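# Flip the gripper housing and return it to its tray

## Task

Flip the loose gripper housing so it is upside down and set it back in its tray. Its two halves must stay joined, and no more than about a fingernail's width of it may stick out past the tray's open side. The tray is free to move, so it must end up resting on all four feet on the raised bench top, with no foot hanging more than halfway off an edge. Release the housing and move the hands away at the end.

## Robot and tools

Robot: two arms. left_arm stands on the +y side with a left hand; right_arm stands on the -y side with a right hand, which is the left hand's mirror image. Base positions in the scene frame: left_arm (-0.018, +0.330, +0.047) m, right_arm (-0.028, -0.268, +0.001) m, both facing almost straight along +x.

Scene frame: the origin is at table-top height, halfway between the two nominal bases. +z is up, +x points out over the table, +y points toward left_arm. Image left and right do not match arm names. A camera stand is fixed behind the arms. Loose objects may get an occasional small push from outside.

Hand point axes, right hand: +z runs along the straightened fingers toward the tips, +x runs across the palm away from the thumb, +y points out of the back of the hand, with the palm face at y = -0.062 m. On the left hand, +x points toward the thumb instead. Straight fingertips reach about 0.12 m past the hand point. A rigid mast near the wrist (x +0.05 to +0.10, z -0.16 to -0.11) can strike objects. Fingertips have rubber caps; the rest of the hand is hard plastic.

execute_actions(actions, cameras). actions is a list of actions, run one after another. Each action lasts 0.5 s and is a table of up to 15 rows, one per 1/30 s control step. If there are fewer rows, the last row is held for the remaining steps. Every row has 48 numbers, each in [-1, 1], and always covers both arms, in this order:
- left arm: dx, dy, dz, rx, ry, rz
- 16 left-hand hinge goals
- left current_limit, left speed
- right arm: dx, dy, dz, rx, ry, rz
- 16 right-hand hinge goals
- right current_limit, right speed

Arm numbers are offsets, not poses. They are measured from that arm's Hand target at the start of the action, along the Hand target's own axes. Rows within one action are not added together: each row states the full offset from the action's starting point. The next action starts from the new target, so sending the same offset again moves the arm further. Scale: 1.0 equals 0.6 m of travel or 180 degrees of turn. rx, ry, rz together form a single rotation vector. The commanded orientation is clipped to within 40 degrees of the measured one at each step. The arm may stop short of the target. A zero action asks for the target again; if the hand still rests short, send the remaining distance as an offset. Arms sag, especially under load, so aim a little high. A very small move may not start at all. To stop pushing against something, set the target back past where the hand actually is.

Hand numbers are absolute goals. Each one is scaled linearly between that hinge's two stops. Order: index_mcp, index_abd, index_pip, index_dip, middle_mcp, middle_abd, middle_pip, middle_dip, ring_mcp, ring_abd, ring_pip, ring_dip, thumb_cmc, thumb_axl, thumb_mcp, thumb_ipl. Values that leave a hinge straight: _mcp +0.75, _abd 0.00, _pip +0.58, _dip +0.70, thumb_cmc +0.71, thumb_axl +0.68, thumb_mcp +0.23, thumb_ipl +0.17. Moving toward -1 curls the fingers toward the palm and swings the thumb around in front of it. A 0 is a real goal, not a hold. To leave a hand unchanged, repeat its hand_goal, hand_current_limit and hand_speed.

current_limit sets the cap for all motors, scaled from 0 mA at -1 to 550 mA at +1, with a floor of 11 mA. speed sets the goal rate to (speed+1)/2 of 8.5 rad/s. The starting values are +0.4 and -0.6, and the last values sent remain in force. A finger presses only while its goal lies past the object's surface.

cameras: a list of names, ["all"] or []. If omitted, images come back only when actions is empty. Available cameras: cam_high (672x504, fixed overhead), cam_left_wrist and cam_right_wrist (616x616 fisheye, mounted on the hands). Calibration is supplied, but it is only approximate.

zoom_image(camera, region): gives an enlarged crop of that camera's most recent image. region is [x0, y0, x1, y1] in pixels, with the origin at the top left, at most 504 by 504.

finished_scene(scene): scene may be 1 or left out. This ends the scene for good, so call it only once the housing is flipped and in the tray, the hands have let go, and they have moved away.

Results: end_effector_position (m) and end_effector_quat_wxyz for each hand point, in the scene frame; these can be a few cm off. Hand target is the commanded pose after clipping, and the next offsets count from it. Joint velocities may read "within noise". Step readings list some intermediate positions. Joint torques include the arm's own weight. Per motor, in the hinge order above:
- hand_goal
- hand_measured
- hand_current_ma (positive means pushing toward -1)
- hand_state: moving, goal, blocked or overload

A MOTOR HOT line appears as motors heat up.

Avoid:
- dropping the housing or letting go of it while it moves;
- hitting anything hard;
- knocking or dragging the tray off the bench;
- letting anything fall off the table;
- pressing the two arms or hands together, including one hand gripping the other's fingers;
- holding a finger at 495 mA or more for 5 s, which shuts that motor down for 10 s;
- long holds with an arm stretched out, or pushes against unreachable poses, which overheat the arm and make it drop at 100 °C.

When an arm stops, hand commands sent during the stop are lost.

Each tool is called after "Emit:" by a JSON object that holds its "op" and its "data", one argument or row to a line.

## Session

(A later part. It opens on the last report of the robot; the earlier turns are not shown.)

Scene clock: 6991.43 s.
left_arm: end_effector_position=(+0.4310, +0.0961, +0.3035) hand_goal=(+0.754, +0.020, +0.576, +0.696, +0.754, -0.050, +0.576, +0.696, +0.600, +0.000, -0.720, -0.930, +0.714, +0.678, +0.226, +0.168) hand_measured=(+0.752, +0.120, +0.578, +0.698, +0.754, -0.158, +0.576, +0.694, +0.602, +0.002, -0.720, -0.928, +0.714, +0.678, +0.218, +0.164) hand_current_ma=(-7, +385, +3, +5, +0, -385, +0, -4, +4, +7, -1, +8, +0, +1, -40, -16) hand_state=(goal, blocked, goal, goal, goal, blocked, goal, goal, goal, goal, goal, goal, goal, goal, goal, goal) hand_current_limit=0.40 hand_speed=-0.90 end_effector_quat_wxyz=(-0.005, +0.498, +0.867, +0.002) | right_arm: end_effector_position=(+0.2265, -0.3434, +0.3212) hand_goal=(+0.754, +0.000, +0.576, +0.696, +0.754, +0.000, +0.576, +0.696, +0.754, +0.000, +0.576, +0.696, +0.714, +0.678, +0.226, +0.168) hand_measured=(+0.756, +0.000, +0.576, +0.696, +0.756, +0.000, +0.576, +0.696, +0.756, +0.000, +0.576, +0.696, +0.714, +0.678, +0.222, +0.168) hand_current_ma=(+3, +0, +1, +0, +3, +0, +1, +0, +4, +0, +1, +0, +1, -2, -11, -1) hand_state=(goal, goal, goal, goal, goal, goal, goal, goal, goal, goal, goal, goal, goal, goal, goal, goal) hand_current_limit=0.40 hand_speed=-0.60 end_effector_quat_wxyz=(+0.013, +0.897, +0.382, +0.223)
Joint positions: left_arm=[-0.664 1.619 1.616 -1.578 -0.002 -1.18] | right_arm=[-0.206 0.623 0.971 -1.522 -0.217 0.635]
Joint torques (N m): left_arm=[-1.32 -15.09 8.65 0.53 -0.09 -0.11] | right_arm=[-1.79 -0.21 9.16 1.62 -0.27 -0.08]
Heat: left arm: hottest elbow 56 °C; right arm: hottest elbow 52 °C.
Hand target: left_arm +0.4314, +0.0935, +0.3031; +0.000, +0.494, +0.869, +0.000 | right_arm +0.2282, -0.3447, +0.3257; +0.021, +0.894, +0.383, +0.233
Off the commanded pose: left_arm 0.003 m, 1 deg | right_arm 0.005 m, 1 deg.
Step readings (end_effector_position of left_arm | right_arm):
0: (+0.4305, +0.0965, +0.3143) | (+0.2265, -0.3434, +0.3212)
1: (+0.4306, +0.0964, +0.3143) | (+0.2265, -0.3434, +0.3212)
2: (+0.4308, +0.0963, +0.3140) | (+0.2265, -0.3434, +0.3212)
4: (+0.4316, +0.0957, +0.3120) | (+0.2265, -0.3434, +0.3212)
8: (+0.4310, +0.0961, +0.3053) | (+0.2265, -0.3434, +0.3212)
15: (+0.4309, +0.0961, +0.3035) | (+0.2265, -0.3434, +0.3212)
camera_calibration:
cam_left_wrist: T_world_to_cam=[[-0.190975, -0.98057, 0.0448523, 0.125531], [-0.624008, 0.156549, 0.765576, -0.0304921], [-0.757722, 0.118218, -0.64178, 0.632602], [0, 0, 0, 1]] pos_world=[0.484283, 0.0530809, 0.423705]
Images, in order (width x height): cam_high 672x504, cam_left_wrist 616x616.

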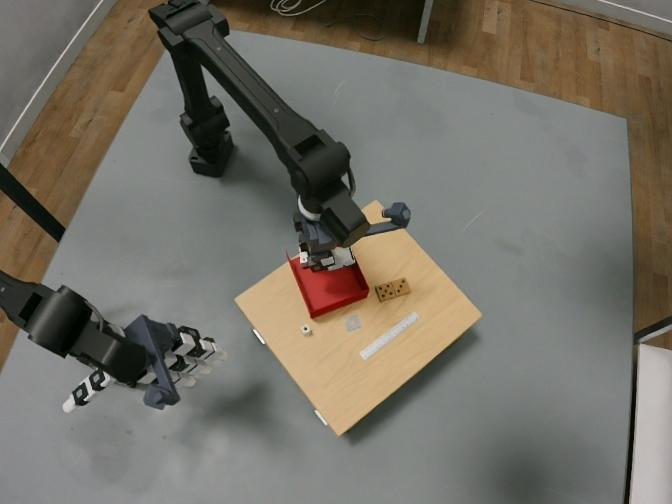

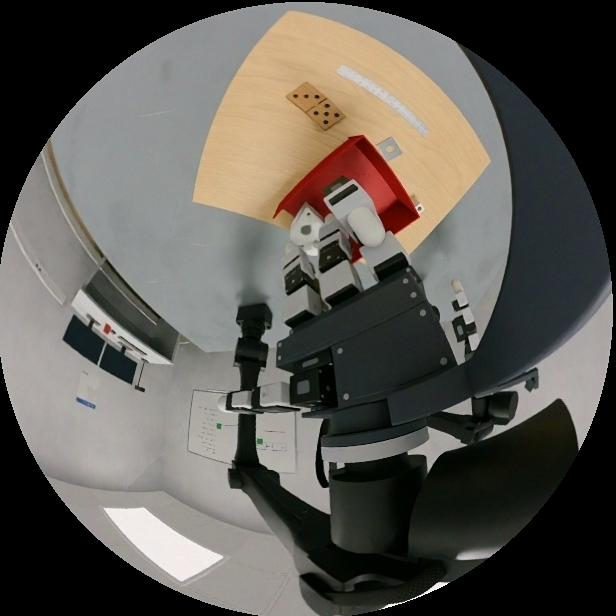

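Emit:
{"op": "execute_actions", "data": {
  "actions": [
    [[0,0,0.01,0,0,0,0.754,0.02,0.576,0.696,0.754,-0.05,0.576,0.696,0.6,0,-0.72,-0.93,0.714,0.678,0.226,0.168,0.4,-0.9,0,0,0,0,0,0,0.754,0,0.576,0.696,0.754,0,0.576,0.696,0.754,0,0.576,0.696,0.714,0.678,0.226,0.168,0.4,-0.6]]
  ],
  "cameras": ["cam_left_wrist"]
}}

Emit:
{"op": "zoom_image", "data": {
  "camera": "cam_left_wrist",
  "region": [270, 185, 345, 260]
}}

Scene clock: 6998.80 s.
left_arm: end_effector_position=(+0.4312, +0.0959, +0.3010) hand_goal=(+0.754, +0.020, +0.576, +0.696, +0.754, -0.050, +0.576, +0.696, +0.600, +0.000, -0.720, -0.930, +0.714, +0.678, +0.226, +0.168) hand_measured=(+0.752, +0.120, +0.578, +0.698, +0.754, -0.158, +0.576, +0.694, +0.602, +0.002, -0.720, -0.928, +0.714, +0.678, +0.218, +0.164) hand_current_ma=(-7, +385, +3, +5, +0, -385, +0, -4, +4, +7, -1, +8, +0, +1, -40, -16) hand_state=(goal, blocked, goal, goal, goal, blocked, goal, goal, goal, goal, goal, goal, goal, goal, goal, goal) hand_current_limit=0.40 hand_speed=-0.90 end_effector_quat_wxyz=(-0.004, +0.498, +0.867, +0.002) | right_arm: end_effector_position=(+0.2265, -0.3434, +0.3212) hand_goal=(+0.754, +0.000, +0.576, +0.696, +0.754, +0.000, +0.576, +0.696, +0.754, +0.000, +0.576, +0.696, +0.714, +0.678, +0.226, +0.168) hand_measured=(+0.756, +0.000, +0.576, +0.696, +0.756, +0.000, +0.576, +0.696, +0.756, +0.000, +0.576, +0.696, +0.714, +0.678, +0.222, +0.168) hand_current_ma=(+3, +0, +1, +0, +3, +0, +1, +0, +4, +0, +1, +0, +1, -2, -11, -1) hand_state=(goal, goal, goal, goal, goal, goal, goal, goal, goal, goal, goal, goal, goal, goal, goal, goal) hand_current_limit=0.40 hand_speed=-0.60 end_effector_quat_wxyz=(+0.013, +0.897, +0.382, +0.223)
Joint positions: left_arm=[-0.664 1.619 1.609 -1.57 -0.002 -1.18] | right_arm=[-0.206 0.623 0.971 -1.522 -0.217 0.635]
Joint torques (N m): left_arm=[-1.2 -14.8 7.88 0.8 -0.08 -0.15] | right_arm=[-1.67 -0.03 9.14 1.59 -0.27 -0.07]
Heat: left arm: hottest elbow 56 °C; right arm: hottest elbow 52 °C.
Hand target: left_arm +0.4314, +0.0935, +0.2970; +0.000, +0.494, +0.869, +0.000 | right_arm +0.2282, -0.3447, +0.3257; +0.021, +0.894, +0.383, +0.233
Off the commanded pose: left_arm 0.005 m, 1 deg | right_arm 0.005 m, 1 deg.
Step readings (end_effector_position of left_arm | right_arm):
0: (+0.4310, +0.0961, +0.3035) | (+0.2265, -0.3434, +0.3212)
1: (+0.4310, +0.0960, +0.3035) | (+0.2265, -0.3434, +0.3212)
2: (+0.4311, +0.0960, +0.3031) | (+0.2265, -0.3434, +0.3212)
4: (+0.4313, +0.0958, +0.3022) | (+0.2265, -0.3434, +0.3212)
8: (+0.4312, +0.0959, +0.3010) | (+0.2265, -0.3434, +0.3212)
15: (+0.4312, +0.0959, +0.3010) | (+0.2265, -0.3434, +0.3212)
camera_calibration:
cam_left_wrist: T_world_to_cam=[[-0.191025, -0.980539, 0.0453082, 0.12539], [-0.624673, 0.157042, 0.764932, -0.028009], [-0.757161, 0.117818, -0.642515, 0.63121], [0, 0, 0, 1]] pos_world=[0.484384, 0.0529801, 0.421306]
Images, in order (width x height): cam_left_wrist 616x616.

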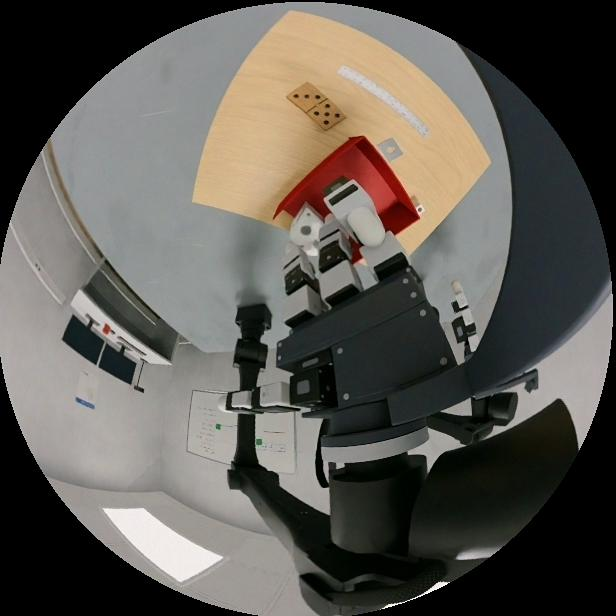

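Scaled by 6.720 from the camera's 616x616 image, which has a finer 880x880 frame.

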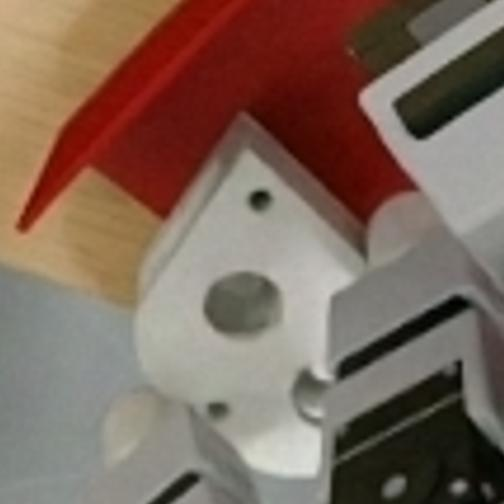

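Emit:
{"op": "execute_actions", "data": {
  "actions": [
    [[0,0,0,0,0,0,0.754,0.1,0.576,0.696,0.754,-0.14,0.576,0.696,0.6,0,-0.72,-0.93,0.714,0.678,0.226,0.168,0.4,-0.92,0,0,0,0,0,0,0.754,0,0.576,0.696,0.754,0,0.576,0.696,0.754,0,0.576,0.696,0.714,0.678,0.226,0.168,0.4,-0.6]],
    [[0,0,0,0,0,0,0.754,0.18,0.576,0.696,0.754,-0.21,0.576,0.696,0.6,0,-0.72,-0.93,0.714,0.678,0.226,0.168,0.4,-0.92,0,0,0,0,0,0,0.754,0,0.576,0.696,0.754,0,0.576,0.696,0.754,0,0.576,0.696,0.714,0.678,0.226,0.168,0.4,-0.6]]
  ],
  "cameras": ["cam_left_wrist", "cam_high"]
}}

Emit:
{"op": "zoom_image", "data": {
  "camera": "cam_left_wrist",
  "region": [270, 185, 345, 260]
}}

Emit:
{"op": "zoom_image", "data": {
  "camera": "cam_high",
  "region": [290, 230, 350, 290]
}}

Scene clock: 7016.03 s.
left_arm: end_effector_position=(+0.4311, +0.0959, +0.2975) hand_goal=(+0.754, +0.180, +0.576, +0.696, +0.754, -0.210, +0.576, +0.696, +0.600, +0.000, -0.720, -0.930, +0.714, +0.678, +0.226, +0.168) hand_measured=(+0.752, +0.174, +0.578, +0.698, +0.754, -0.206, +0.576, +0.694, +0.602, +0.002, -0.720, -0.928, +0.714, +0.678, +0.218, +0.164) hand_current_ma=(-5, -16, +3, +5, +0, +15, +0, -4, +4, +7, -1, +8, +0, +1, -40, -16) hand_state=(goal, goal, goal, goal, goal, goal, goal, goal, goal, goal, goal, goal, goal, goal, goal, goal) hand_current_limit=0.40 hand_speed=-0.92 end_effector_quat_wxyz=(-0.004, +0.498, +0.867, +0.002) | right_arm: end_effector_position=(+0.2265, -0.3434, +0.3212) hand_goal=(+0.754, +0.000, +0.576, +0.696, +0.754, +0.000, +0.576, +0.696, +0.754, +0.000, +0.576, +0.696, +0.714, +0.678, +0.226, +0.168) hand_measured=(+0.756, +0.000, +0.576, +0.696, +0.756, +0.000, +0.576, +0.696, +0.756, +0.000, +0.576, +0.696, +0.714, +0.678, +0.222, +0.168) hand_current_ma=(+3, +0, +1, +0, +3, +0, +1, +0, +4, +0, +1, +0, +1, -2, -11, -1) hand_state=(goal, goal, goal, goal, goal, goal, goal, goal, goal, goal, goal, goal, goal, goal, goal, goal) hand_current_limit=0.40 hand_speed=-0.60 end_effector_quat_wxyz=(+0.013, +0.897, +0.382, +0.223)
Joint positions: left_arm=[-0.664 1.619 1.6 -1.561 -0.002 -1.18] | right_arm=[-0.206 0.623 0.971 -1.522 -0.217 0.635]
Joint torques (N m): left_arm=[-1.49 -14.21 8.68 0.43 -0.03 -0.16] | right_arm=[-1.38 -0.26 9.18 1.54 -0.27 -0.07]
Heat: left arm: hottest elbow 54 °C; right arm: hottest elbow 52 °C.
Hand target: left_arm +0.4315, +0.0935, +0.2971; +0.000, +0.494, +0.869, +0.000 | right_arm +0.2282, -0.3447, +0.3257; +0.021, +0.894, +0.383, +0.233
Off the commanded pose: left_arm 0.003 m, 1 deg | right_arm 0.005 m, 1 deg.
Step readings (end_effector_position of left_arm | right_arm):
0: (+0.4312, +0.0959, +0.3010) | (+0.2265, -0.3434, +0.3212)
1: (+0.4312, +0.0959, +0.3010) | (+0.2265, -0.3434, +0.3212)
2: (+0.4312, +0.0959, +0.3010) | (+0.2265, -0.3434, +0.3212)
4: (+0.4312, +0.0959, +0.3010) | (+0.2265, -0.3434, +0.3212)
8: (+0.4314, +0.0957, +0.3010) | (+0.2265, -0.3434, +0.3212)
15: (+0.4315, +0.0957, +0.3010) | (+0.2265, -0.3434, +0.3212)
16: (+0.4315, +0.0957, +0.3010) | (+0.2265, -0.3434, +0.3212)
17: (+0.4315, +0.0957, +0.3010) | (+0.2265, -0.3434, +0.3212)
19: (+0.4315, +0.0957, +0.3002) | (+0.2265, -0.3434, +0.3212)
23: (+0.4310, +0.0961, +0.2977) | (+0.2265, -0.3434, +0.3212)
30: (+0.4311, +0.0959, +0.2975) | (+0.2265, -0.3434, +0.3212)
camera_calibration:
cam_left_wrist: T_world_to_cam=[[-0.191025, -0.980539, 0.0453082, 0.125529], [-0.624673, 0.157042, 0.764932, -0.0253942], [-0.757161, 0.117818, -0.642515, 0.628886], [0, 0, 0, 1]] pos_world=[0.484284, 0.0529801, 0.417806]
Images, in order (width x height): cam_high 672x504, cam_left_wrist 616x616.

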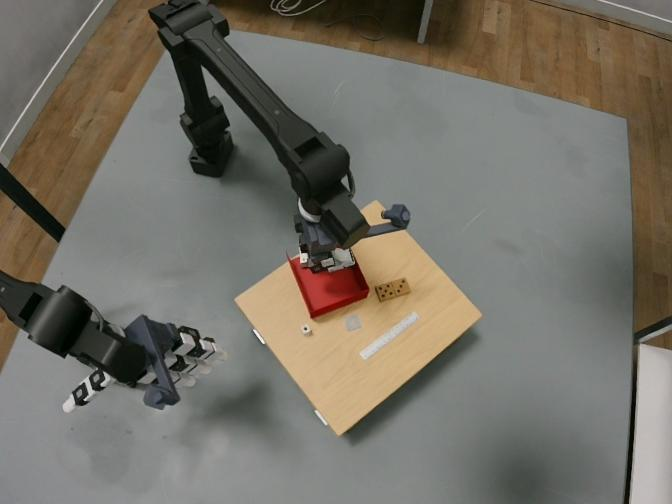

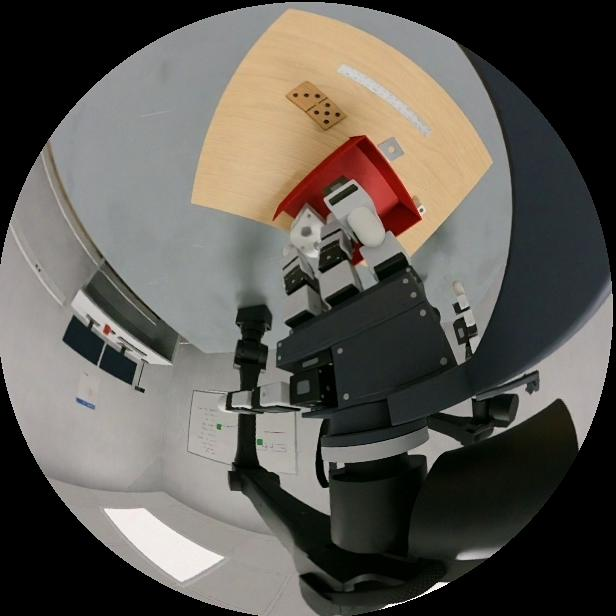

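Scaled by 6.720 from the camera's 616x616 image, which has a finer 880x880 frame.

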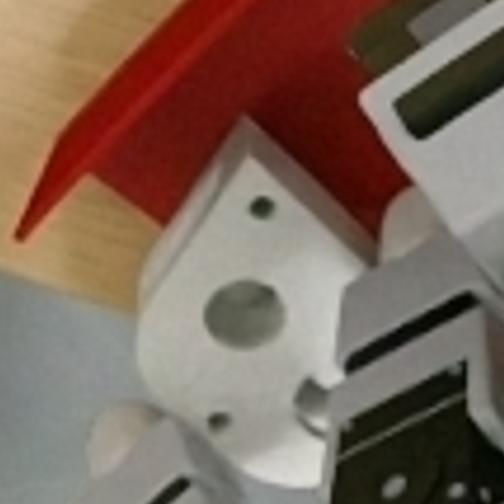

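Scaled by 8.400 from the camera's 672x504 image, which has a finer 960x720 frame.

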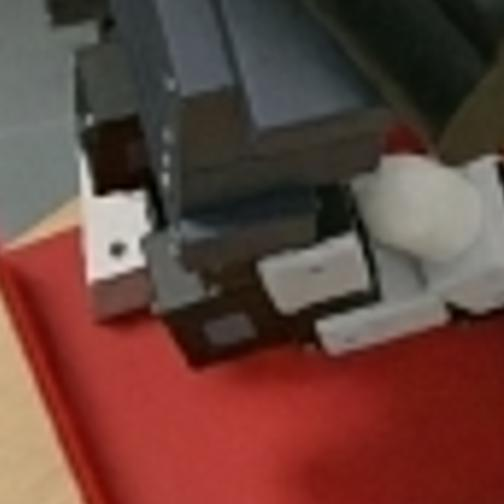

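Emit:
{"op": "execute_actions", "data": {
  "actions": [
    [[0,0,0.014,0,0,0,0.754,0.18,0.576,0.696,0.754,-0.21,0.576,0.696,0.6,0,-0.72,-0.93,0.714,0.678,0.226,0.168,0.4,-0.92,0,0,0,0,0,0,0.754,0,0.576,0.696,0.754,0,0.576,0.696,0.754,0,0.576,0.696,0.714,0.678,0.226,0.168,0.4,-0.6]],
    [[0,0,0.0,0,0,0,0.754,0.08,0.576,0.696,0.754,-0.12,0.576,0.696,0.6,0,-0.72,-0.93,0.714,0.678,0.226,0.168,0.4,-0.92,0,0,0,0,0,0,0.754,0,0.576,0.696,0.754,0,0.576,0.696,0.754,0,0.576,0.696,0.714,0.678,0.226,0.168,0.4,-0.6]]
  ],
  "cameras": ["cam_left_wrist"]
}}

Emit:
{"op": "zoom_image", "data": {
  "camera": "cam_left_wrist",
  "region": [270, 185, 345, 260]
}}

Scene clock: 7025.20 s.
left_arm: end_effector_position=(+0.4311, +0.0960, +0.2895) hand_goal=(+0.754, +0.080, +0.576, +0.696, +0.754, -0.120, +0.576, +0.696, +0.600, +0.000, -0.720, -0.930, +0.714, +0.678, +0.226, +0.168) hand_measured=(+0.752, +0.152, +0.578, +0.698, +0.754, -0.184, +0.576, +0.694, +0.602, +0.002, -0.720, -0.928, +0.714, +0.678, +0.218, +0.164) hand_current_ma=(-5, +268, +3, +5, +0, -241, +0, -4, +4, +7, -1, +8, +0, +1, -40, -16) hand_state=(goal, blocked, goal, goal, goal, blocked, goal, goal, goal, goal, goal, goal, goal, goal, goal, goal) hand_current_limit=0.40 hand_speed=-0.92 end_effector_quat_wxyz=(-0.004, +0.498, +0.867, +0.002) | right_arm: end_effector_position=(+0.2265, -0.3434, +0.3212) hand_goal=(+0.754, +0.000, +0.576, +0.696, +0.754, +0.000, +0.576, +0.696, +0.754, +0.000, +0.576, +0.696, +0.714, +0.678, +0.226, +0.168) hand_measured=(+0.756, +0.000, +0.576, +0.696, +0.756, +0.000, +0.576, +0.696, +0.756, +0.000, +0.576, +0.696, +0.714, +0.678, +0.222, +0.168) hand_current_ma=(+3, +0, +1, +0, +3, +0, +1, +0, +4, +0, +1, +0, +1, -2, -11, -1) hand_state=(goal, goal, goal, goal, goal, goal, goal, goal, goal, goal, goal, goal, goal, goal, goal, goal) hand_current_limit=0.40 hand_speed=-0.60 end_effector_quat_wxyz=(+0.013, +0.897, +0.382, +0.223)
Joint positions: left_arm=[-0.664 1.619 1.579 -1.539 -0.002 -1.18] | right_arm=[-0.206 0.623 0.971 -1.522 -0.217 0.635]
Joint torques (N m): left_arm=[-0.85 -15.09 8.5 0.58 -0.07 -0.14] | right_arm=[-1.49 -0.15 9.11 1.62 -0.26 -0.06]
Heat: left arm: hottest elbow 56 °C; right arm: hottest elbow 52 °C.
Hand target: left_arm +0.4314, +0.0935, +0.2887; +0.000, +0.494, +0.869, +0.000 | right_arm +0.2282, -0.3447, +0.3257; +0.021, +0.894, +0.383, +0.233
Off the commanded pose: left_arm 0.003 m, 1 deg | right_arm 0.005 m, 1 deg.
Step readings (end_effector_position of left_arm | right_arm):
0: (+0.4311, +0.0959, +0.2975) | (+0.2265, -0.3434, +0.3212)
1: (+0.4311, +0.0959, +0.2974) | (+0.2265, -0.3434, +0.3212)
2: (+0.4313, +0.0958, +0.2970) | (+0.2265, -0.3434, +0.3212)
4: (+0.4318, +0.0955, +0.2951) | (+0.2265, -0.3434, +0.3212)
8: (+0.4310, +0.0961, +0.2905) | (+0.2265, -0.3434, +0.3212)
15: (+0.4310, +0.0960, +0.2895) | (+0.2265, -0.3434, +0.3212)
16: (+0.4311, +0.0960, +0.2895) | (+0.2265, -0.3434, +0.3212)
17: (+0.4311, +0.0960, +0.2895) | (+0.2265, -0.3434, +0.3212)
19: (+0.4311, +0.0960, +0.2895) | (+0.2265, -0.3434, +0.3212)
23: (+0.4311, +0.0960, +0.2895) | (+0.2265, -0.3434, +0.3212)
30: (+0.4311, +0.0960, +0.2895) | (+0.2265, -0.3434, +0.3212)
camera_calibration:
cam_left_wrist: T_world_to_cam=[[-0.191074, -0.980513, 0.0456723, 0.125839], [-0.625188, 0.157438, 0.76443, -0.0189952], [-0.756724, 0.117509, -0.643087, 0.623762], [0, 0, 0, 1]] pos_world=[0.484185, 0.0530795, 0.409907]
Images, in order (width x height): cam_left_wrist 616x616.

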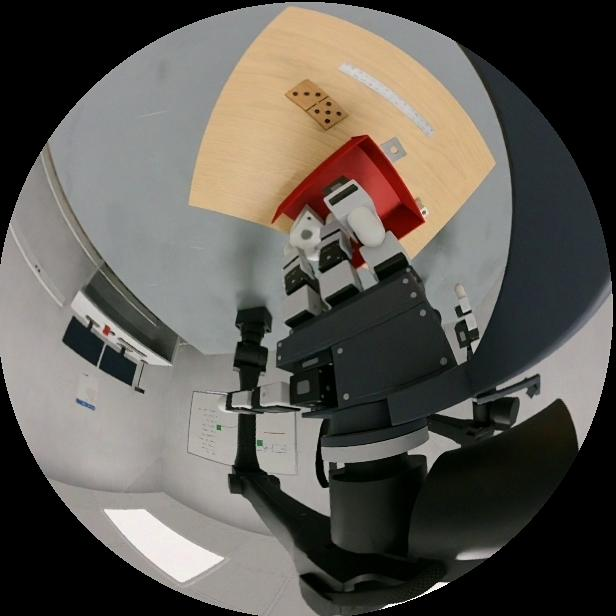

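Scaled by 6.720 from the camera's 616x616 image, which has a finer 880x880 frame.

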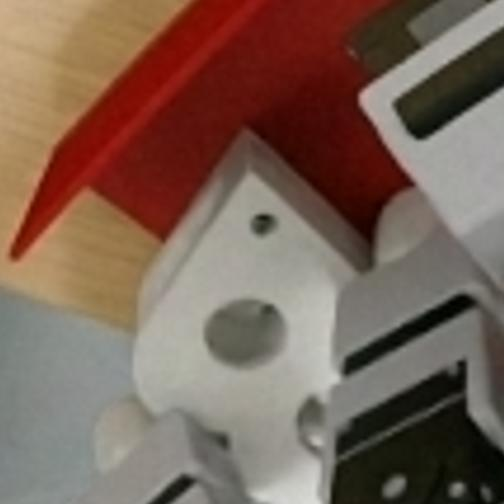

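Emit:
{"op": "execute_actions", "data": {
  "actions": [
    [[0,0,0.0,0,0,0,0.754,0.05,0.576,0.696,0.754,-0.08,0.576,0.696,0.6,0,-0.72,-0.93,0.714,0.678,0.226,0.168,0.4,-0.92,0,0,0,0,0,0,0.754,0,0.576,0.696,0.754,0,0.576,0.696,0.754,0,0.576,0.696,0.714,0.678,0.226,0.168,0.4,-0.6]],
    [[-0.012,0.001,-0.004,0,0,0,0.754,0.05,0.576,0.696,0.754,-0.08,0.576,0.696,0.6,0,-0.72,-0.93,0.714,0.678,0.226,0.168,0.4,-0.92,0,0,0,0,0,0,0.754,0,0.576,0.696,0.754,0,0.576,0.696,0.754,0,0.576,0.696,0.714,0.678,0.226,0.168,0.4,-0.6],[-0.025,0.002,-0.008,0,0,0,0.754,0.05,0.576,0.696,0.754,-0.08,0.576,0.696,0.6,0,-0.72,-0.93,0.714,0.678,0.226,0.168,0.4,-0.92,0,0,0,0,0,0,0.754,0,0.576,0.696,0.754,0,0.576,0.696,0.754,0,0.576,0.696,0.714,0.678,0.226,0.168,0.4,-0.6]]
  ],
  "cameras": ["cam_left_wrist", "cam_high"]
}}

Emit:
{"op": "zoom_image", "data": {
  "camera": "cam_left_wrist",
  "region": [260, 175, 345, 260]
}}

Emit:
{"op": "zoom_image", "data": {
  "camera": "cam_high",
  "region": [280, 225, 380, 325]
}}

Scene clock: 7041.30 s.
left_arm: end_effector_position=(+0.4315, +0.0931, +0.2888) hand_goal=(+0.754, +0.050, +0.576, +0.696, +0.754, -0.080, +0.576, +0.696, +0.600, +0.000, -0.720, -0.930, +0.714, +0.678, +0.226, +0.168) hand_measured=(+0.752, +0.146, +0.578, +0.698, +0.756, -0.182, +0.576, +0.694, +0.602, +0.002, -0.720, -0.928, +0.714, +0.678, +0.218, +0.164) hand_current_ma=(-5, +375, +3, +5, +4, -385, +0, -4, +4, +7, -1, +8, +0, +1, -40, -16) hand_state=(goal, blocked, goal, goal, goal, blocked, goal, goal, goal, goal, goal, goal, goal, goal, goal, goal) hand_current_limit=0.40 hand_speed=-0.92 end_effector_quat_wxyz=(-0.008, +0.498, +0.867, +0.002) | right_arm: end_effector_position=(+0.2265, -0.3434, +0.3212) hand_goal=(+0.754, +0.000, +0.576, +0.696, +0.754, +0.000, +0.576, +0.696, +0.754, +0.000, +0.576, +0.696, +0.714, +0.678, +0.226, +0.168) hand_measured=(+0.756, +0.000, +0.576, +0.696, +0.756, +0.000, +0.576, +0.696, +0.756, +0.000, +0.576, +0.696, +0.714, +0.678, +0.222, +0.168) hand_current_ma=(+3, +0, +1, +0, +3, +0, +1, +0, +4, +0, +1, +0, +1, -2, -11, -1) hand_state=(goal, goal, goal, goal, goal, goal, goal, goal, goal, goal, goal, goal, goal, goal, goal, goal) hand_current_limit=0.40 hand_speed=-0.60 end_effector_quat_wxyz=(+0.013, +0.897, +0.382, +0.223)
Joint positions: left_arm=[-0.668 1.63 1.591 -1.548 -0.002 -1.185] | right_arm=[-0.206 0.623 0.971 -1.522 -0.217 0.635]
Joint torques (N m): left_arm=[-0.97 -13.16 12.04 -0.03 -0.03 -0.17] | right_arm=[-1.32 -0.15 9.18 1.57 -0.27 -0.07]
Heat: left arm: hottest elbow 57 °C; right arm: hottest elbow 52 °C.
Hand target: left_arm +0.4402, +0.0811, +0.2935; +0.000, +0.494, +0.869, +0.000 | right_arm +0.2282, -0.3447, +0.3257; +0.021, +0.894, +0.383, +0.233
Off the commanded pose: left_arm 0.015 m, 1 deg | right_arm 0.005 m, 1 deg.
Step readings (end_effector_position of left_arm | right_arm):
0: (+0.4311, +0.0960, +0.2895) | (+0.2265, -0.3434, +0.3212)
1: (+0.4311, +0.0960, +0.2895) | (+0.2265, -0.3434, +0.3212)
2: (+0.4311, +0.0960, +0.2895) | (+0.2265, -0.3434, +0.3212)
4: (+0.4311, +0.0960, +0.2895) | (+0.2265, -0.3434, +0.3212)
8: (+0.4311, +0.0960, +0.2895) | (+0.2265, -0.3434, +0.3212)
15: (+0.4311, +0.0960, +0.2895) | (+0.2265, -0.3434, +0.3212)
16: (+0.4311, +0.0960, +0.2895) | (+0.2265, -0.3434, +0.3212)
17: (+0.4311, +0.0960, +0.2895) | (+0.2265, -0.3434, +0.3212)
19: (+0.4310, +0.0958, +0.2892) | (+0.2265, -0.3434, +0.3212)
23: (+0.4311, +0.0941, +0.2889) | (+0.2265, -0.3434, +0.3212)
30: (+0.4315, +0.0931, +0.2889) | (+0.2265, -0.3434, +0.3212)
camera_calibration:
cam_left_wrist: T_world_to_cam=[[-0.189669, -0.980942, 0.04216, 0.123569], [-0.62074, 0.153071, 0.768929, -0.0205735], [-0.760728, 0.119672, -0.637943, 0.624023], [0, 0, 0, 1]] pos_world=[0.485378, 0.0496856, 0.408701]
Images, in order (width x height): cam_high 672x504, cam_left_wrist 616x616.

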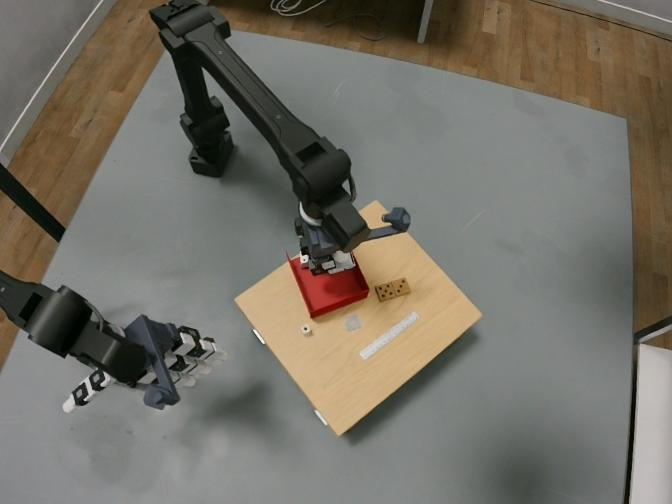

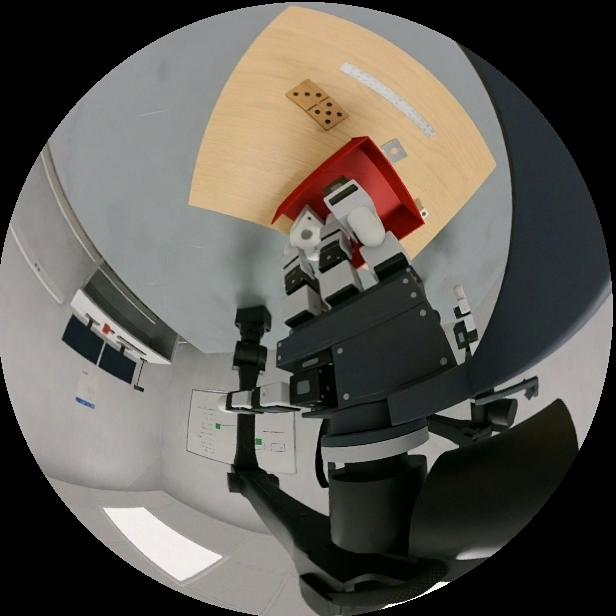

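Scaled by 5.929 from the camera's 616x616 image, which has a finer 880x880 frame.

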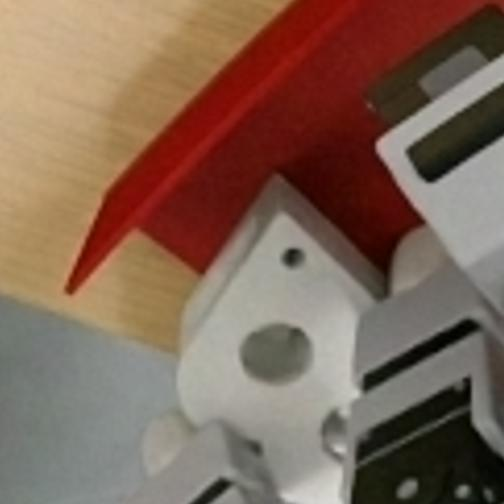

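Scaled by 5.040 from the camera's 672x504 image, which has a finer 960x720 frame.

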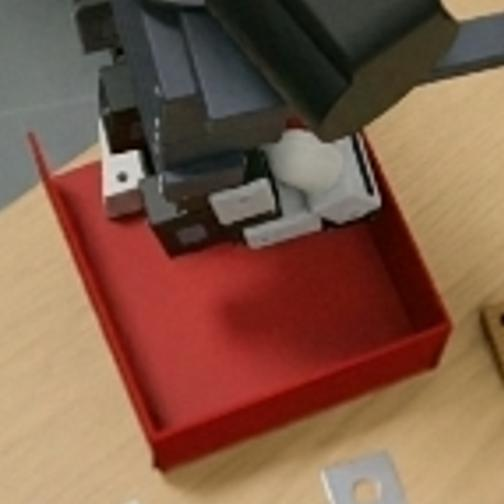

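Emit:
{"op": "execute_actions", "data": {
  "actions": [
    [[-0.012,0.001,-0.003,0,0,0,0.754,0.05,0.576,0.696,0.754,-0.08,0.576,0.696,0.6,0,-0.72,-0.93,0.714,0.678,0.226,0.168,0.4,-0.92,0,0,0,0,0,0,0.754,0,0.576,0.696,0.754,0,0.576,0.696,0.754,0,0.576,0.696,0.714,0.678,0.226,0.168,0.4,-0.6],[-0.025,0.003,-0.006,0,0,0,0.754,0.05,0.576,0.696,0.754,-0.08,0.576,0.696,0.6,0,-0.72,-0.93,0.714,0.678,0.226,0.168,0.4,-0.92,0,0,0,0,0,0,0.754,0,0.576,0.696,0.754,0,0.576,0.696,0.754,0,0.576,0.696,0.714,0.678,0.226,0.168,0.4,-0.6]]
  ],
  "cameras": ["cam_left_wrist", "cam_high"]
}}

Emit:
{"op": "zoom_image", "data": {
  "camera": "cam_left_wrist",
  "region": [260, 175, 345, 260]
}}

Emit:
{"op": "zoom_image", "data": {
  "camera": "cam_high",
  "region": [280, 225, 380, 325]
}}

Scene clock: 7047.87 s.
left_arm: end_effector_position=(+0.4416, +0.0807, +0.2893) hand_goal=(+0.754, +0.050, +0.576, +0.696, +0.754, -0.080, +0.576, +0.696, +0.600, +0.000, -0.720, -0.930, +0.714, +0.678, +0.226, +0.168) hand_measured=(+0.752, +0.146, +0.578, +0.698, +0.756, -0.182, +0.576, +0.694, +0.602, +0.002, -0.720, -0.928, +0.714, +0.678, +0.218, +0.164) hand_current_ma=(-6, +375, +3, +5, +4, -385, +0, -4, +4, +7, -1, +8, +0, +1, -40, -16) hand_state=(goal, blocked, goal, goal, goal, blocked, goal, goal, goal, goal, goal, goal, goal, goal, goal, goal) hand_current_limit=0.40 hand_speed=-0.92 end_effector_quat_wxyz=(-0.010, +0.498, +0.867, +0.003) | right_arm: end_effector_position=(+0.2265, -0.3434, +0.3212) hand_goal=(+0.754, +0.000, +0.576, +0.696, +0.754, +0.000, +0.576, +0.696, +0.754, +0.000, +0.576, +0.696, +0.714, +0.678, +0.226, +0.168) hand_measured=(+0.756, +0.000, +0.576, +0.696, +0.756, +0.000, +0.576, +0.696, +0.756, +0.000, +0.576, +0.696, +0.714, +0.678, +0.222, +0.168) hand_current_ma=(+3, +0, +1, +0, +3, +0, +1, +0, +4, +0, +1, +0, +1, -2, -11, -1) hand_state=(goal, goal, goal, goal, goal, goal, goal, goal, goal, goal, goal, goal, goal, goal, goal, goal) hand_current_limit=0.40 hand_speed=-0.60 end_effector_quat_wxyz=(+0.013, +0.897, +0.382, +0.223)
Joint positions: left_arm=[-0.676 1.674 1.648 -1.564 -0.002 -1.192] | right_arm=[-0.206 0.623 0.971 -1.522 -0.217 0.635]
Joint torques (N m): left_arm=[-1.73 -14.15 12.37 -0.21 -0.08 -0.11] | right_arm=[-1.44 -0.32 9.17 1.62 -0.26 -0.05]
Heat: left arm: hottest elbow 58 °C; right arm: hottest elbow 52 °C.
Hand target: left_arm +0.4494, +0.0692, +0.2969; +0.000, +0.494, +0.869, +0.000 | right_arm +0.2282, -0.3447, +0.3257; +0.021, +0.894, +0.383, +0.233
Off the commanded pose: left_arm 0.016 m, 1 deg | right_arm 0.005 m, 1 deg.
Step readings (end_effector_position of left_arm | right_arm):
0: (+0.4316, +0.0930, +0.2888) | (+0.2265, -0.3434, +0.3212)
1: (+0.4315, +0.0931, +0.2888) | (+0.2265, -0.3434, +0.3212)
2: (+0.4317, +0.0927, +0.2891) | (+0.2265, -0.3434, +0.3212)
4: (+0.4339, +0.0903, +0.2898) | (+0.2265, -0.3434, +0.3212)
8: (+0.4403, +0.0829, +0.2891) | (+0.2265, -0.3434, +0.3212)
15: (+0.4415, +0.0807, +0.2894) | (+0.2265, -0.3434, +0.3212)
camera_calibration:
cam_left_wrist: T_world_to_cam=[[-0.189964, -0.980969, 0.0401761, 0.11404], [-0.618169, 0.151299, 0.771347, -0.0144489], [-0.762745, 0.121692, -0.635146, 0.633294], [0, 0, 0, 1]] pos_world=[0.495774, 0.0369886, 0.408798]
Images, in order (width x height): cam_high 672x504, cam_left_wrist 616x616.

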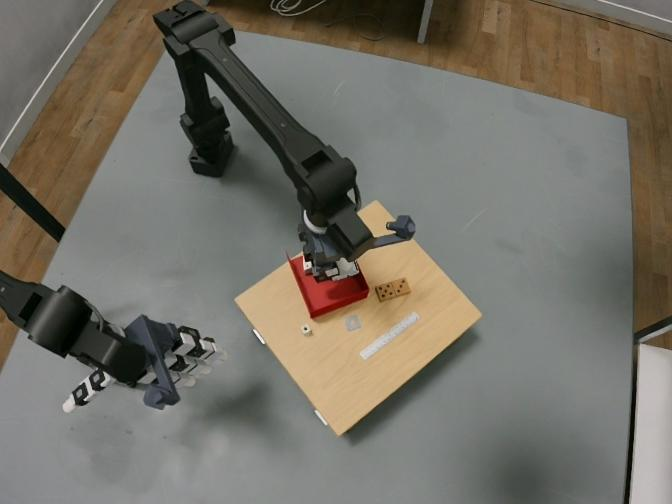

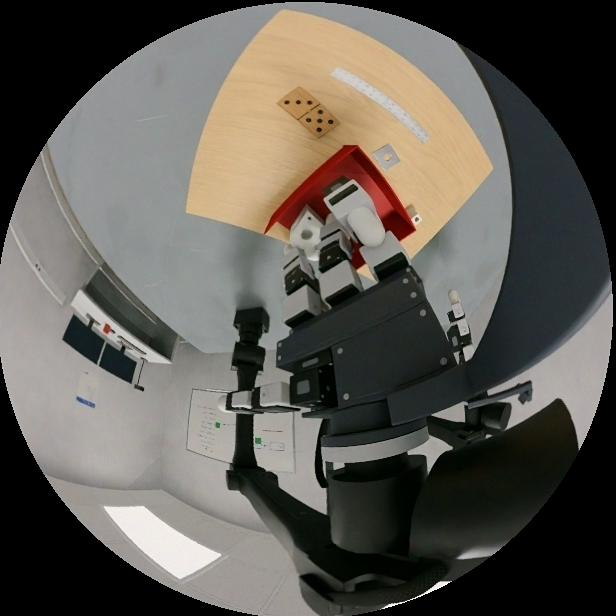

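Scaled by 5.929 from the camera's 616x616 image, which has a finer 880x880 frame.

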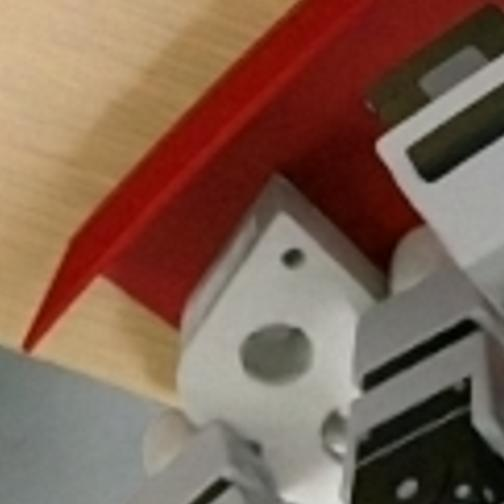

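Scaled by 5.040 from the camera's 672x504 image, which has a finer 960x720 frame.

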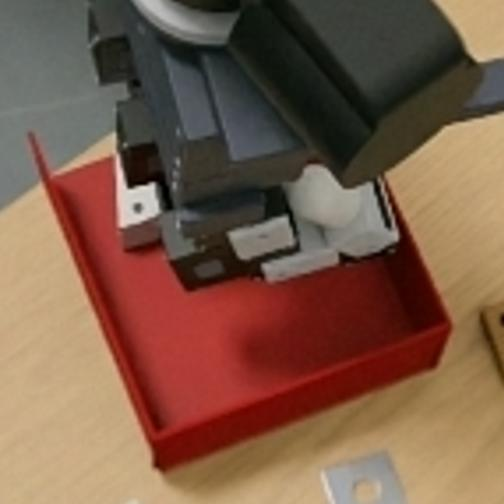

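Emit:
{"op": "execute_actions", "data": {
  "actions": [
    [[-0.012,0.002,0,0,0,0,0.754,0.05,0.576,0.696,0.754,-0.08,0.576,0.696,0.6,0,-0.72,-0.93,0.714,0.678,0.226,0.168,0.4,-0.92,0,0,0,0,0,0,0.754,0,0.576,0.696,0.754,0,0.576,0.696,0.754,0,0.576,0.696,0.714,0.678,0.226,0.168,0.4,-0.6],[-0.028,0.004,0,0,0,0,0.754,0.05,0.576,0.696,0.754,-0.08,0.576,0.696,0.6,0,-0.72,-0.93,0.714,0.678,0.226,0.168,0.4,-0.92,0,0,0,0,0,0,0.754,0,0.576,0.696,0.754,0,0.576,0.696,0.754,0,0.576,0.696,0.714,0.678,0.226,0.168,0.4,-0.6],[-0.036,0.004,-0.003,0,0,0,0.754,0.05,0.576,0.696,0.754,-0.08,0.576,0.696,0.6,0,-0.72,-0.93,0.714,0.678,0.226,0.168,0.4,-0.92,0,0,0,0,0,0,0.754,0,0.576,0.696,0.754,0,0.576,0.696,0.754,0,0.576,0.696,0.714,0.678,0.226,0.168,0.4,-0.6]]
  ],
  "cameras": ["cam_left_wrist", "cam_high"]
}}

Emit:
{"op": "zoom_image", "data": {
  "camera": "cam_left_wrist",
  "region": [260, 175, 345, 260]
}}

Emit:
{"op": "zoom_image", "data": {
  "camera": "cam_high",
  "region": [280, 225, 380, 325]
}}

Scene clock: 7056.50 s.
left_arm: end_effector_position=(+0.4553, +0.0632, +0.2899) hand_goal=(+0.754, +0.050, +0.576, +0.696, +0.754, -0.080, +0.576, +0.696, +0.600, +0.000, -0.720, -0.930, +0.714, +0.678, +0.226, +0.168) hand_measured=(+0.752, +0.146, +0.576, +0.698, +0.756, -0.182, +0.576, +0.694, +0.602, +0.002, -0.720, -0.928, +0.714, +0.678, +0.218, +0.164) hand_current_ma=(-8, +375, +2, +5, +4, -385, +0, -4, +4, +7, -1, +8, +0, +1, -40, -16) hand_state=(goal, blocked, goal, goal, goal, blocked, goal, goal, goal, goal, goal, goal, goal, goal, goal, goal) hand_current_limit=0.40 hand_speed=-0.92 end_effector_quat_wxyz=(-0.011, +0.498, +0.867, +0.003) | right_arm: end_effector_position=(+0.2265, -0.3434, +0.3212) hand_goal=(+0.754, +0.000, +0.576, +0.696, +0.754, +0.000, +0.576, +0.696, +0.754, +0.000, +0.576, +0.696, +0.714, +0.678, +0.226, +0.168) hand_measured=(+0.756, +0.000, +0.576, +0.696, +0.756, +0.000, +0.576, +0.696, +0.756, +0.000, +0.576, +0.696, +0.714, +0.678, +0.222, +0.168) hand_current_ma=(+3, +0, +1, +0, +3, +0, +1, +0, +4, +0, +1, +0, +1, -2, -11, -1) hand_state=(goal, goal, goal, goal, goal, goal, goal, goal, goal, goal, goal, goal, goal, goal, goal, goal) hand_current_limit=0.40 hand_speed=-0.60 end_effector_quat_wxyz=(+0.013, +0.897, +0.382, +0.223)
Joint positions: left_arm=[-0.685 1.734 1.728 -1.586 -0.002 -1.201] | right_arm=[-0.206 0.623 0.971 -1.522 -0.217 0.635]
Joint torques (N m): left_arm=[-1.44 -14.97 12.59 -0.14 -0.09 -0.19] | right_arm=[-1.2 -0.03 9.07 1.65 -0.26 -0.07]
Heat: left arm: hottest elbow 59 °C; right arm: hottest elbow 52 °C.
Hand target: left_arm +0.4626, +0.0519, +0.2987; +0.000, +0.494, +0.869, +0.000 | right_arm +0.2282, -0.3447, +0.3257; +0.021, +0.894, +0.383, +0.233
Off the commanded pose: left_arm 0.016 m, 1 deg | right_arm 0.005 m, 1 deg.
Step readings (end_effector_position of left_arm | right_arm):
0: (+0.4416, +0.0807, +0.2893) | (+0.2265, -0.3434, +0.3212)
1: (+0.4416, +0.0807, +0.2894) | (+0.2265, -0.3434, +0.3212)
2: (+0.4419, +0.0805, +0.2896) | (+0.2265, -0.3434, +0.3212)
4: (+0.4443, +0.0779, +0.2904) | (+0.2265, -0.3434, +0.3212)
8: (+0.4532, +0.0673, +0.2906) | (+0.2265, -0.3434, +0.3212)
15: (+0.4552, +0.0633, +0.2900) | (+0.2265, -0.3434, +0.3212)
camera_calibration:
cam_left_wrist: T_world_to_cam=[[-0.190238, -0.980945, 0.0394626, 0.0998462], [-0.616945, 0.150721, 0.772439, -0.00457814], [-0.763668, 0.122601, -0.633861, 0.646357], [0, 0, 0, 1]] pos_world=[0.509772, 0.0193897, 0.409296]
Images, in order (width x height): cam_high 672x504, cam_left_wrist 616x616.

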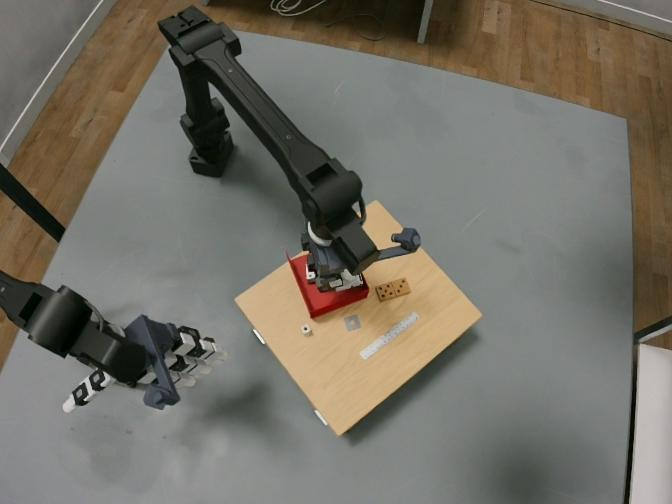

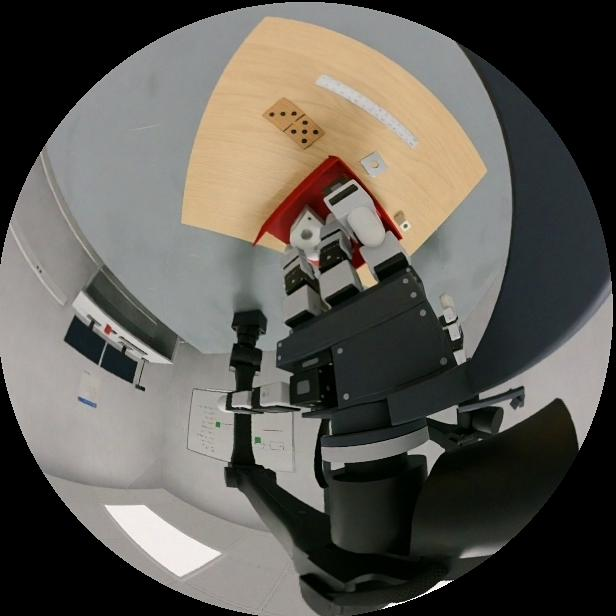

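Scaled by 5.929 from the camera's 616x616 image, which has a finer 880x880 frame.

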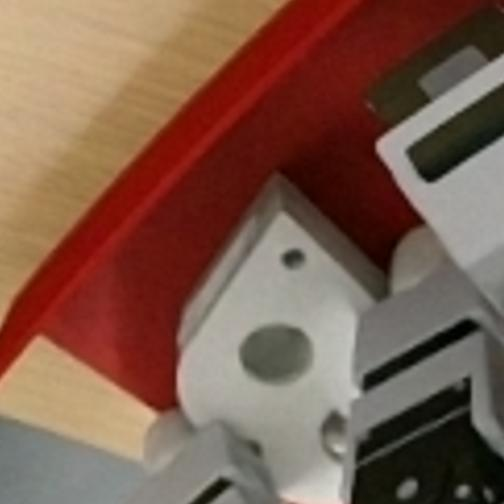

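Scaled by 5.040 from the camera's 672x504 image, which has a finer 960x720 frame.

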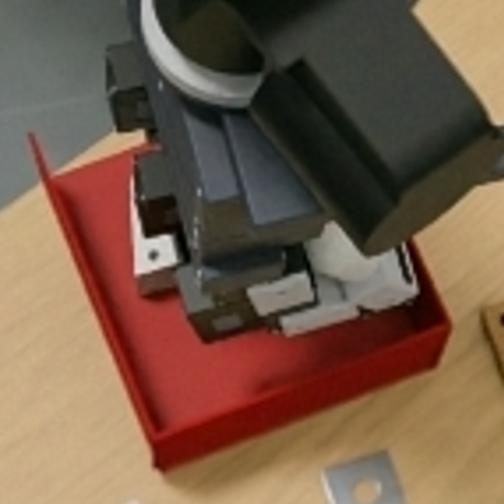

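Emit:
{"op": "execute_actions", "data": {
  "actions": [
    [[-0.008,0.001,0,0,0,0,0.754,0.05,0.576,0.696,0.754,-0.08,0.576,0.696,0.6,0,-0.72,-0.93,0.714,0.678,0.226,0.168,0.4,-0.92,0,0,0,0,0,0,0.754,0,0.576,0.696,0.754,0,0.576,0.696,0.754,0,0.576,0.696,0.714,0.678,0.226,0.168,0.4,-0.6],[-0.016,0.002,0,0,0,0,0.754,0.05,0.576,0.696,0.754,-0.08,0.576,0.696,0.6,0,-0.72,-0.93,0.714,0.678,0.226,0.168,0.4,-0.92,0,0,0,0,0,0,0.754,0,0.576,0.696,0.754,0,0.576,0.696,0.754,0,0.576,0.696,0.714,0.678,0.226,0.168,0.4,-0.6]],
    [[0,0,0,0,0,0,0.754,0.12,0.576,0.696,0.754,-0.15,0.576,0.696,0.6,0,-0.72,-0.93,0.714,0.678,0.226,0.168,0.4,-0.92,0,0,0,0,0,0,0.754,0,0.576,0.696,0.754,0,0.576,0.696,0.754,0,0.576,0.696,0.714,0.678,0.226,0.168,0.4,-0.6]],
    [[0,0,0,0,0,0,0.754,0.22,0.576,0.696,0.754,-0.22,0.576,0.696,0.6,0,-0.72,-0.93,0.714,0.678,0.226,0.168,0.4,-0.92,0,0,0,0,0,0,0.754,0,0.576,0.696,0.754,0,0.576,0.696,0.754,0,0.576,0.696,0.714,0.678,0.226,0.168,0.4,-0.6]]
  ],
  "cameras": ["cam_left_wrist", "cam_high"]
}}

Emit:
{"op": "zoom_image", "data": {
  "camera": "cam_left_wrist",
  "region": [260, 175, 345, 260]
}}

Emit:
{"op": "zoom_image", "data": {
  "camera": "cam_high",
  "region": [280, 225, 380, 325]
}}

Scene clock: 7069.93 s.
left_arm: end_effector_position=(+0.4615, +0.0557, +0.2898) hand_goal=(+0.754, +0.220, +0.576, +0.696, +0.754, -0.220, +0.576, +0.696, +0.600, +0.000, -0.720, -0.930, +0.714, +0.678, +0.226, +0.168) hand_measured=(+0.752, +0.214, +0.576, +0.698, +0.754, -0.214, +0.576, +0.694, +0.602, +0.002, -0.720, -0.928, +0.714, +0.678, +0.218, +0.164) hand_current_ma=(-8, -17, +2, +5, +3, +18, +0, -4, +4, +7, -1, +8, +0, +1, -40, -16) hand_state=(goal, goal, goal, goal, goal, goal, goal, goal, goal, goal, goal, goal, goal, goal, goal, goal) hand_current_limit=0.40 hand_speed=-0.92 end_effector_quat_wxyz=(-0.011, +0.498, +0.867, +0.003) | right_arm: end_effector_position=(+0.2265, -0.3434, +0.3212) hand_goal=(+0.754, +0.000, +0.576, +0.696, +0.754, +0.000, +0.576, +0.696, +0.754, +0.000, +0.576, +0.696, +0.714, +0.678, +0.226, +0.168) hand_measured=(+0.756, +0.000, +0.576, +0.696, +0.756, +0.000, +0.576, +0.696, +0.756, +0.000, +0.576, +0.696, +0.714, +0.678, +0.222, +0.168) hand_current_ma=(+3, +0, +1, +0, +3, +0, +1, +0, +4, +0, +1, +0, +1, -2, -11, -1) hand_state=(goal, goal, goal, goal, goal, goal, goal, goal, goal, goal, goal, goal, goal, goal, goal, goal) hand_current_limit=0.40 hand_speed=-0.60 end_effector_quat_wxyz=(+0.013, +0.897, +0.382, +0.223)
Joint positions: left_arm=[-0.689 1.761 1.764 -1.597 -0.002 -1.206] | right_arm=[-0.206 0.623 0.971 -1.522 -0.217 0.635]
Joint torques (N m): left_arm=[-1.61 -15.5 12.41 -0.1 -0.11 -0.16] | right_arm=[-1.32 -0.38 9.13 1.5 -0.24 -0.07]
Heat: left arm: hottest elbow 60 °C; right arm: hottest elbow 52 °C.
Hand target: left_arm +0.4684, +0.0443, +0.2988; +0.000, +0.494, +0.869, +0.000 | right_arm +0.2282, -0.3447, +0.3257; +0.021, +0.894, +0.383, +0.233
Off the commanded pose: left_arm 0.016 m, 1 deg | right_arm 0.005 m, 1 deg.
Step readings (end_effector_position of left_arm | right_arm):
0: (+0.4552, +0.0633, +0.2899) | (+0.2265, -0.3434, +0.3212)
1: (+0.4552, +0.0633, +0.2899) | (+0.2265, -0.3434, +0.3212)
2: (+0.4554, +0.0630, +0.2901) | (+0.2265, -0.3434, +0.3212)
4: (+0.4564, +0.0613, +0.2906) | (+0.2265, -0.3434, +0.3212)
8: (+0.4606, +0.0567, +0.2902) | (+0.2265, -0.3434, +0.3212)
15: (+0.4612, +0.0559, +0.2901) | (+0.2265, -0.3434, +0.3212)
16: (+0.4613, +0.0559, +0.2903) | (+0.2265, -0.3434, +0.3212)
17: (+0.4613, +0.0558, +0.2904) | (+0.2265, -0.3434, +0.3212)
19: (+0.4613, +0.0559, +0.2902) | (+0.2265, -0.3434, +0.3212)
23: (+0.4614, +0.0558, +0.2904) | (+0.2265, -0.3434, +0.3212)
30: (+0.4614, +0.0558, +0.2904) | (+0.2265, -0.3434, +0.3212)
31: (+0.4614, +0.0558, +0.2904) | (+0.2265, -0.3434, +0.3212)
32: (+0.4614, +0.0558, +0.2904) | (+0.2265, -0.3434, +0.3212)
34: (+0.4614, +0.0558, +0.2902) | (+0.2265, -0.3434, +0.3212)
38: (+0.4614, +0.0558, +0.2900) | (+0.2265, -0.3434, +0.3212)
45: (+0.4615, +0.0557, +0.2898) | (+0.2265, -0.3434, +0.3212)
camera_calibration:
cam_left_wrist: T_world_to_cam=[[-0.189438, -0.981128, 0.0387432, 0.0934826], [-0.616174, 0.149508, 0.773289, -0.000122128], [-0.764488, 0.122618, -0.632869, 0.651988], [0, 0, 0, 1]] pos_world=[0.516071, 0.0117912, 0.409095]
Images, in order (width x height): cam_high 672x504, cam_left_wrist 616x616.

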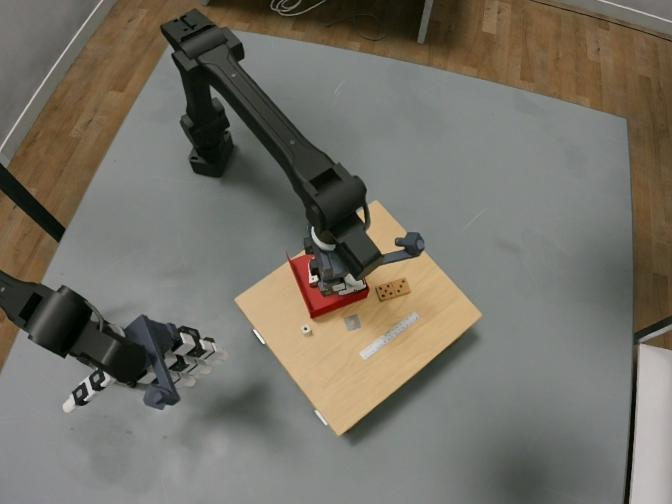

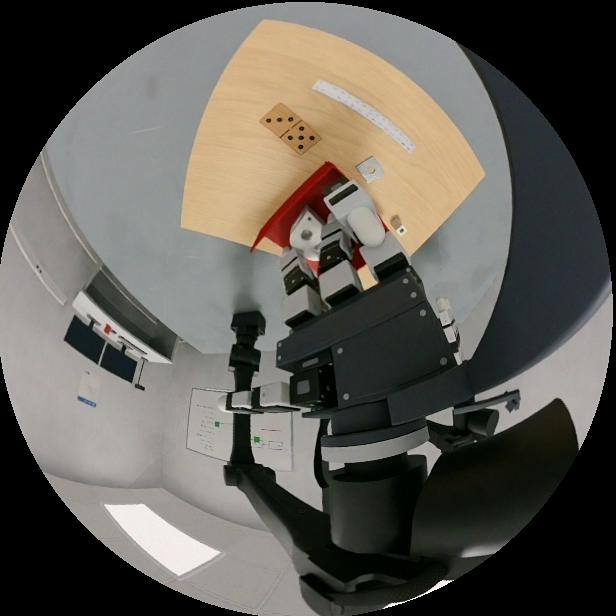

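Scaled by 5.929 from the camera's 616x616 image, which has a finer 880x880 frame.

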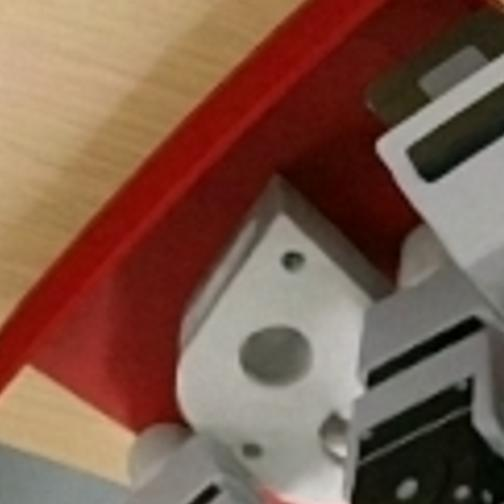

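Scaled by 5.040 from the camera's 672x504 image, which has a finer 960x720 frame.

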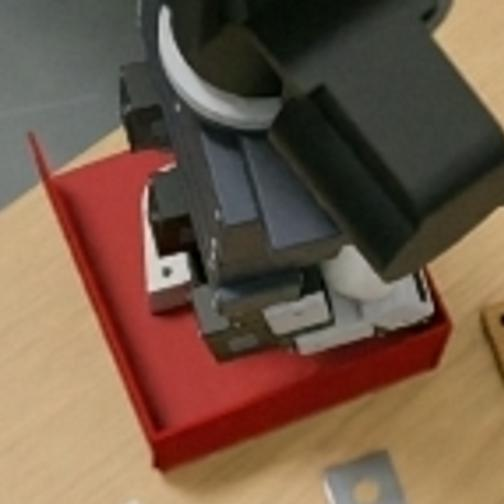

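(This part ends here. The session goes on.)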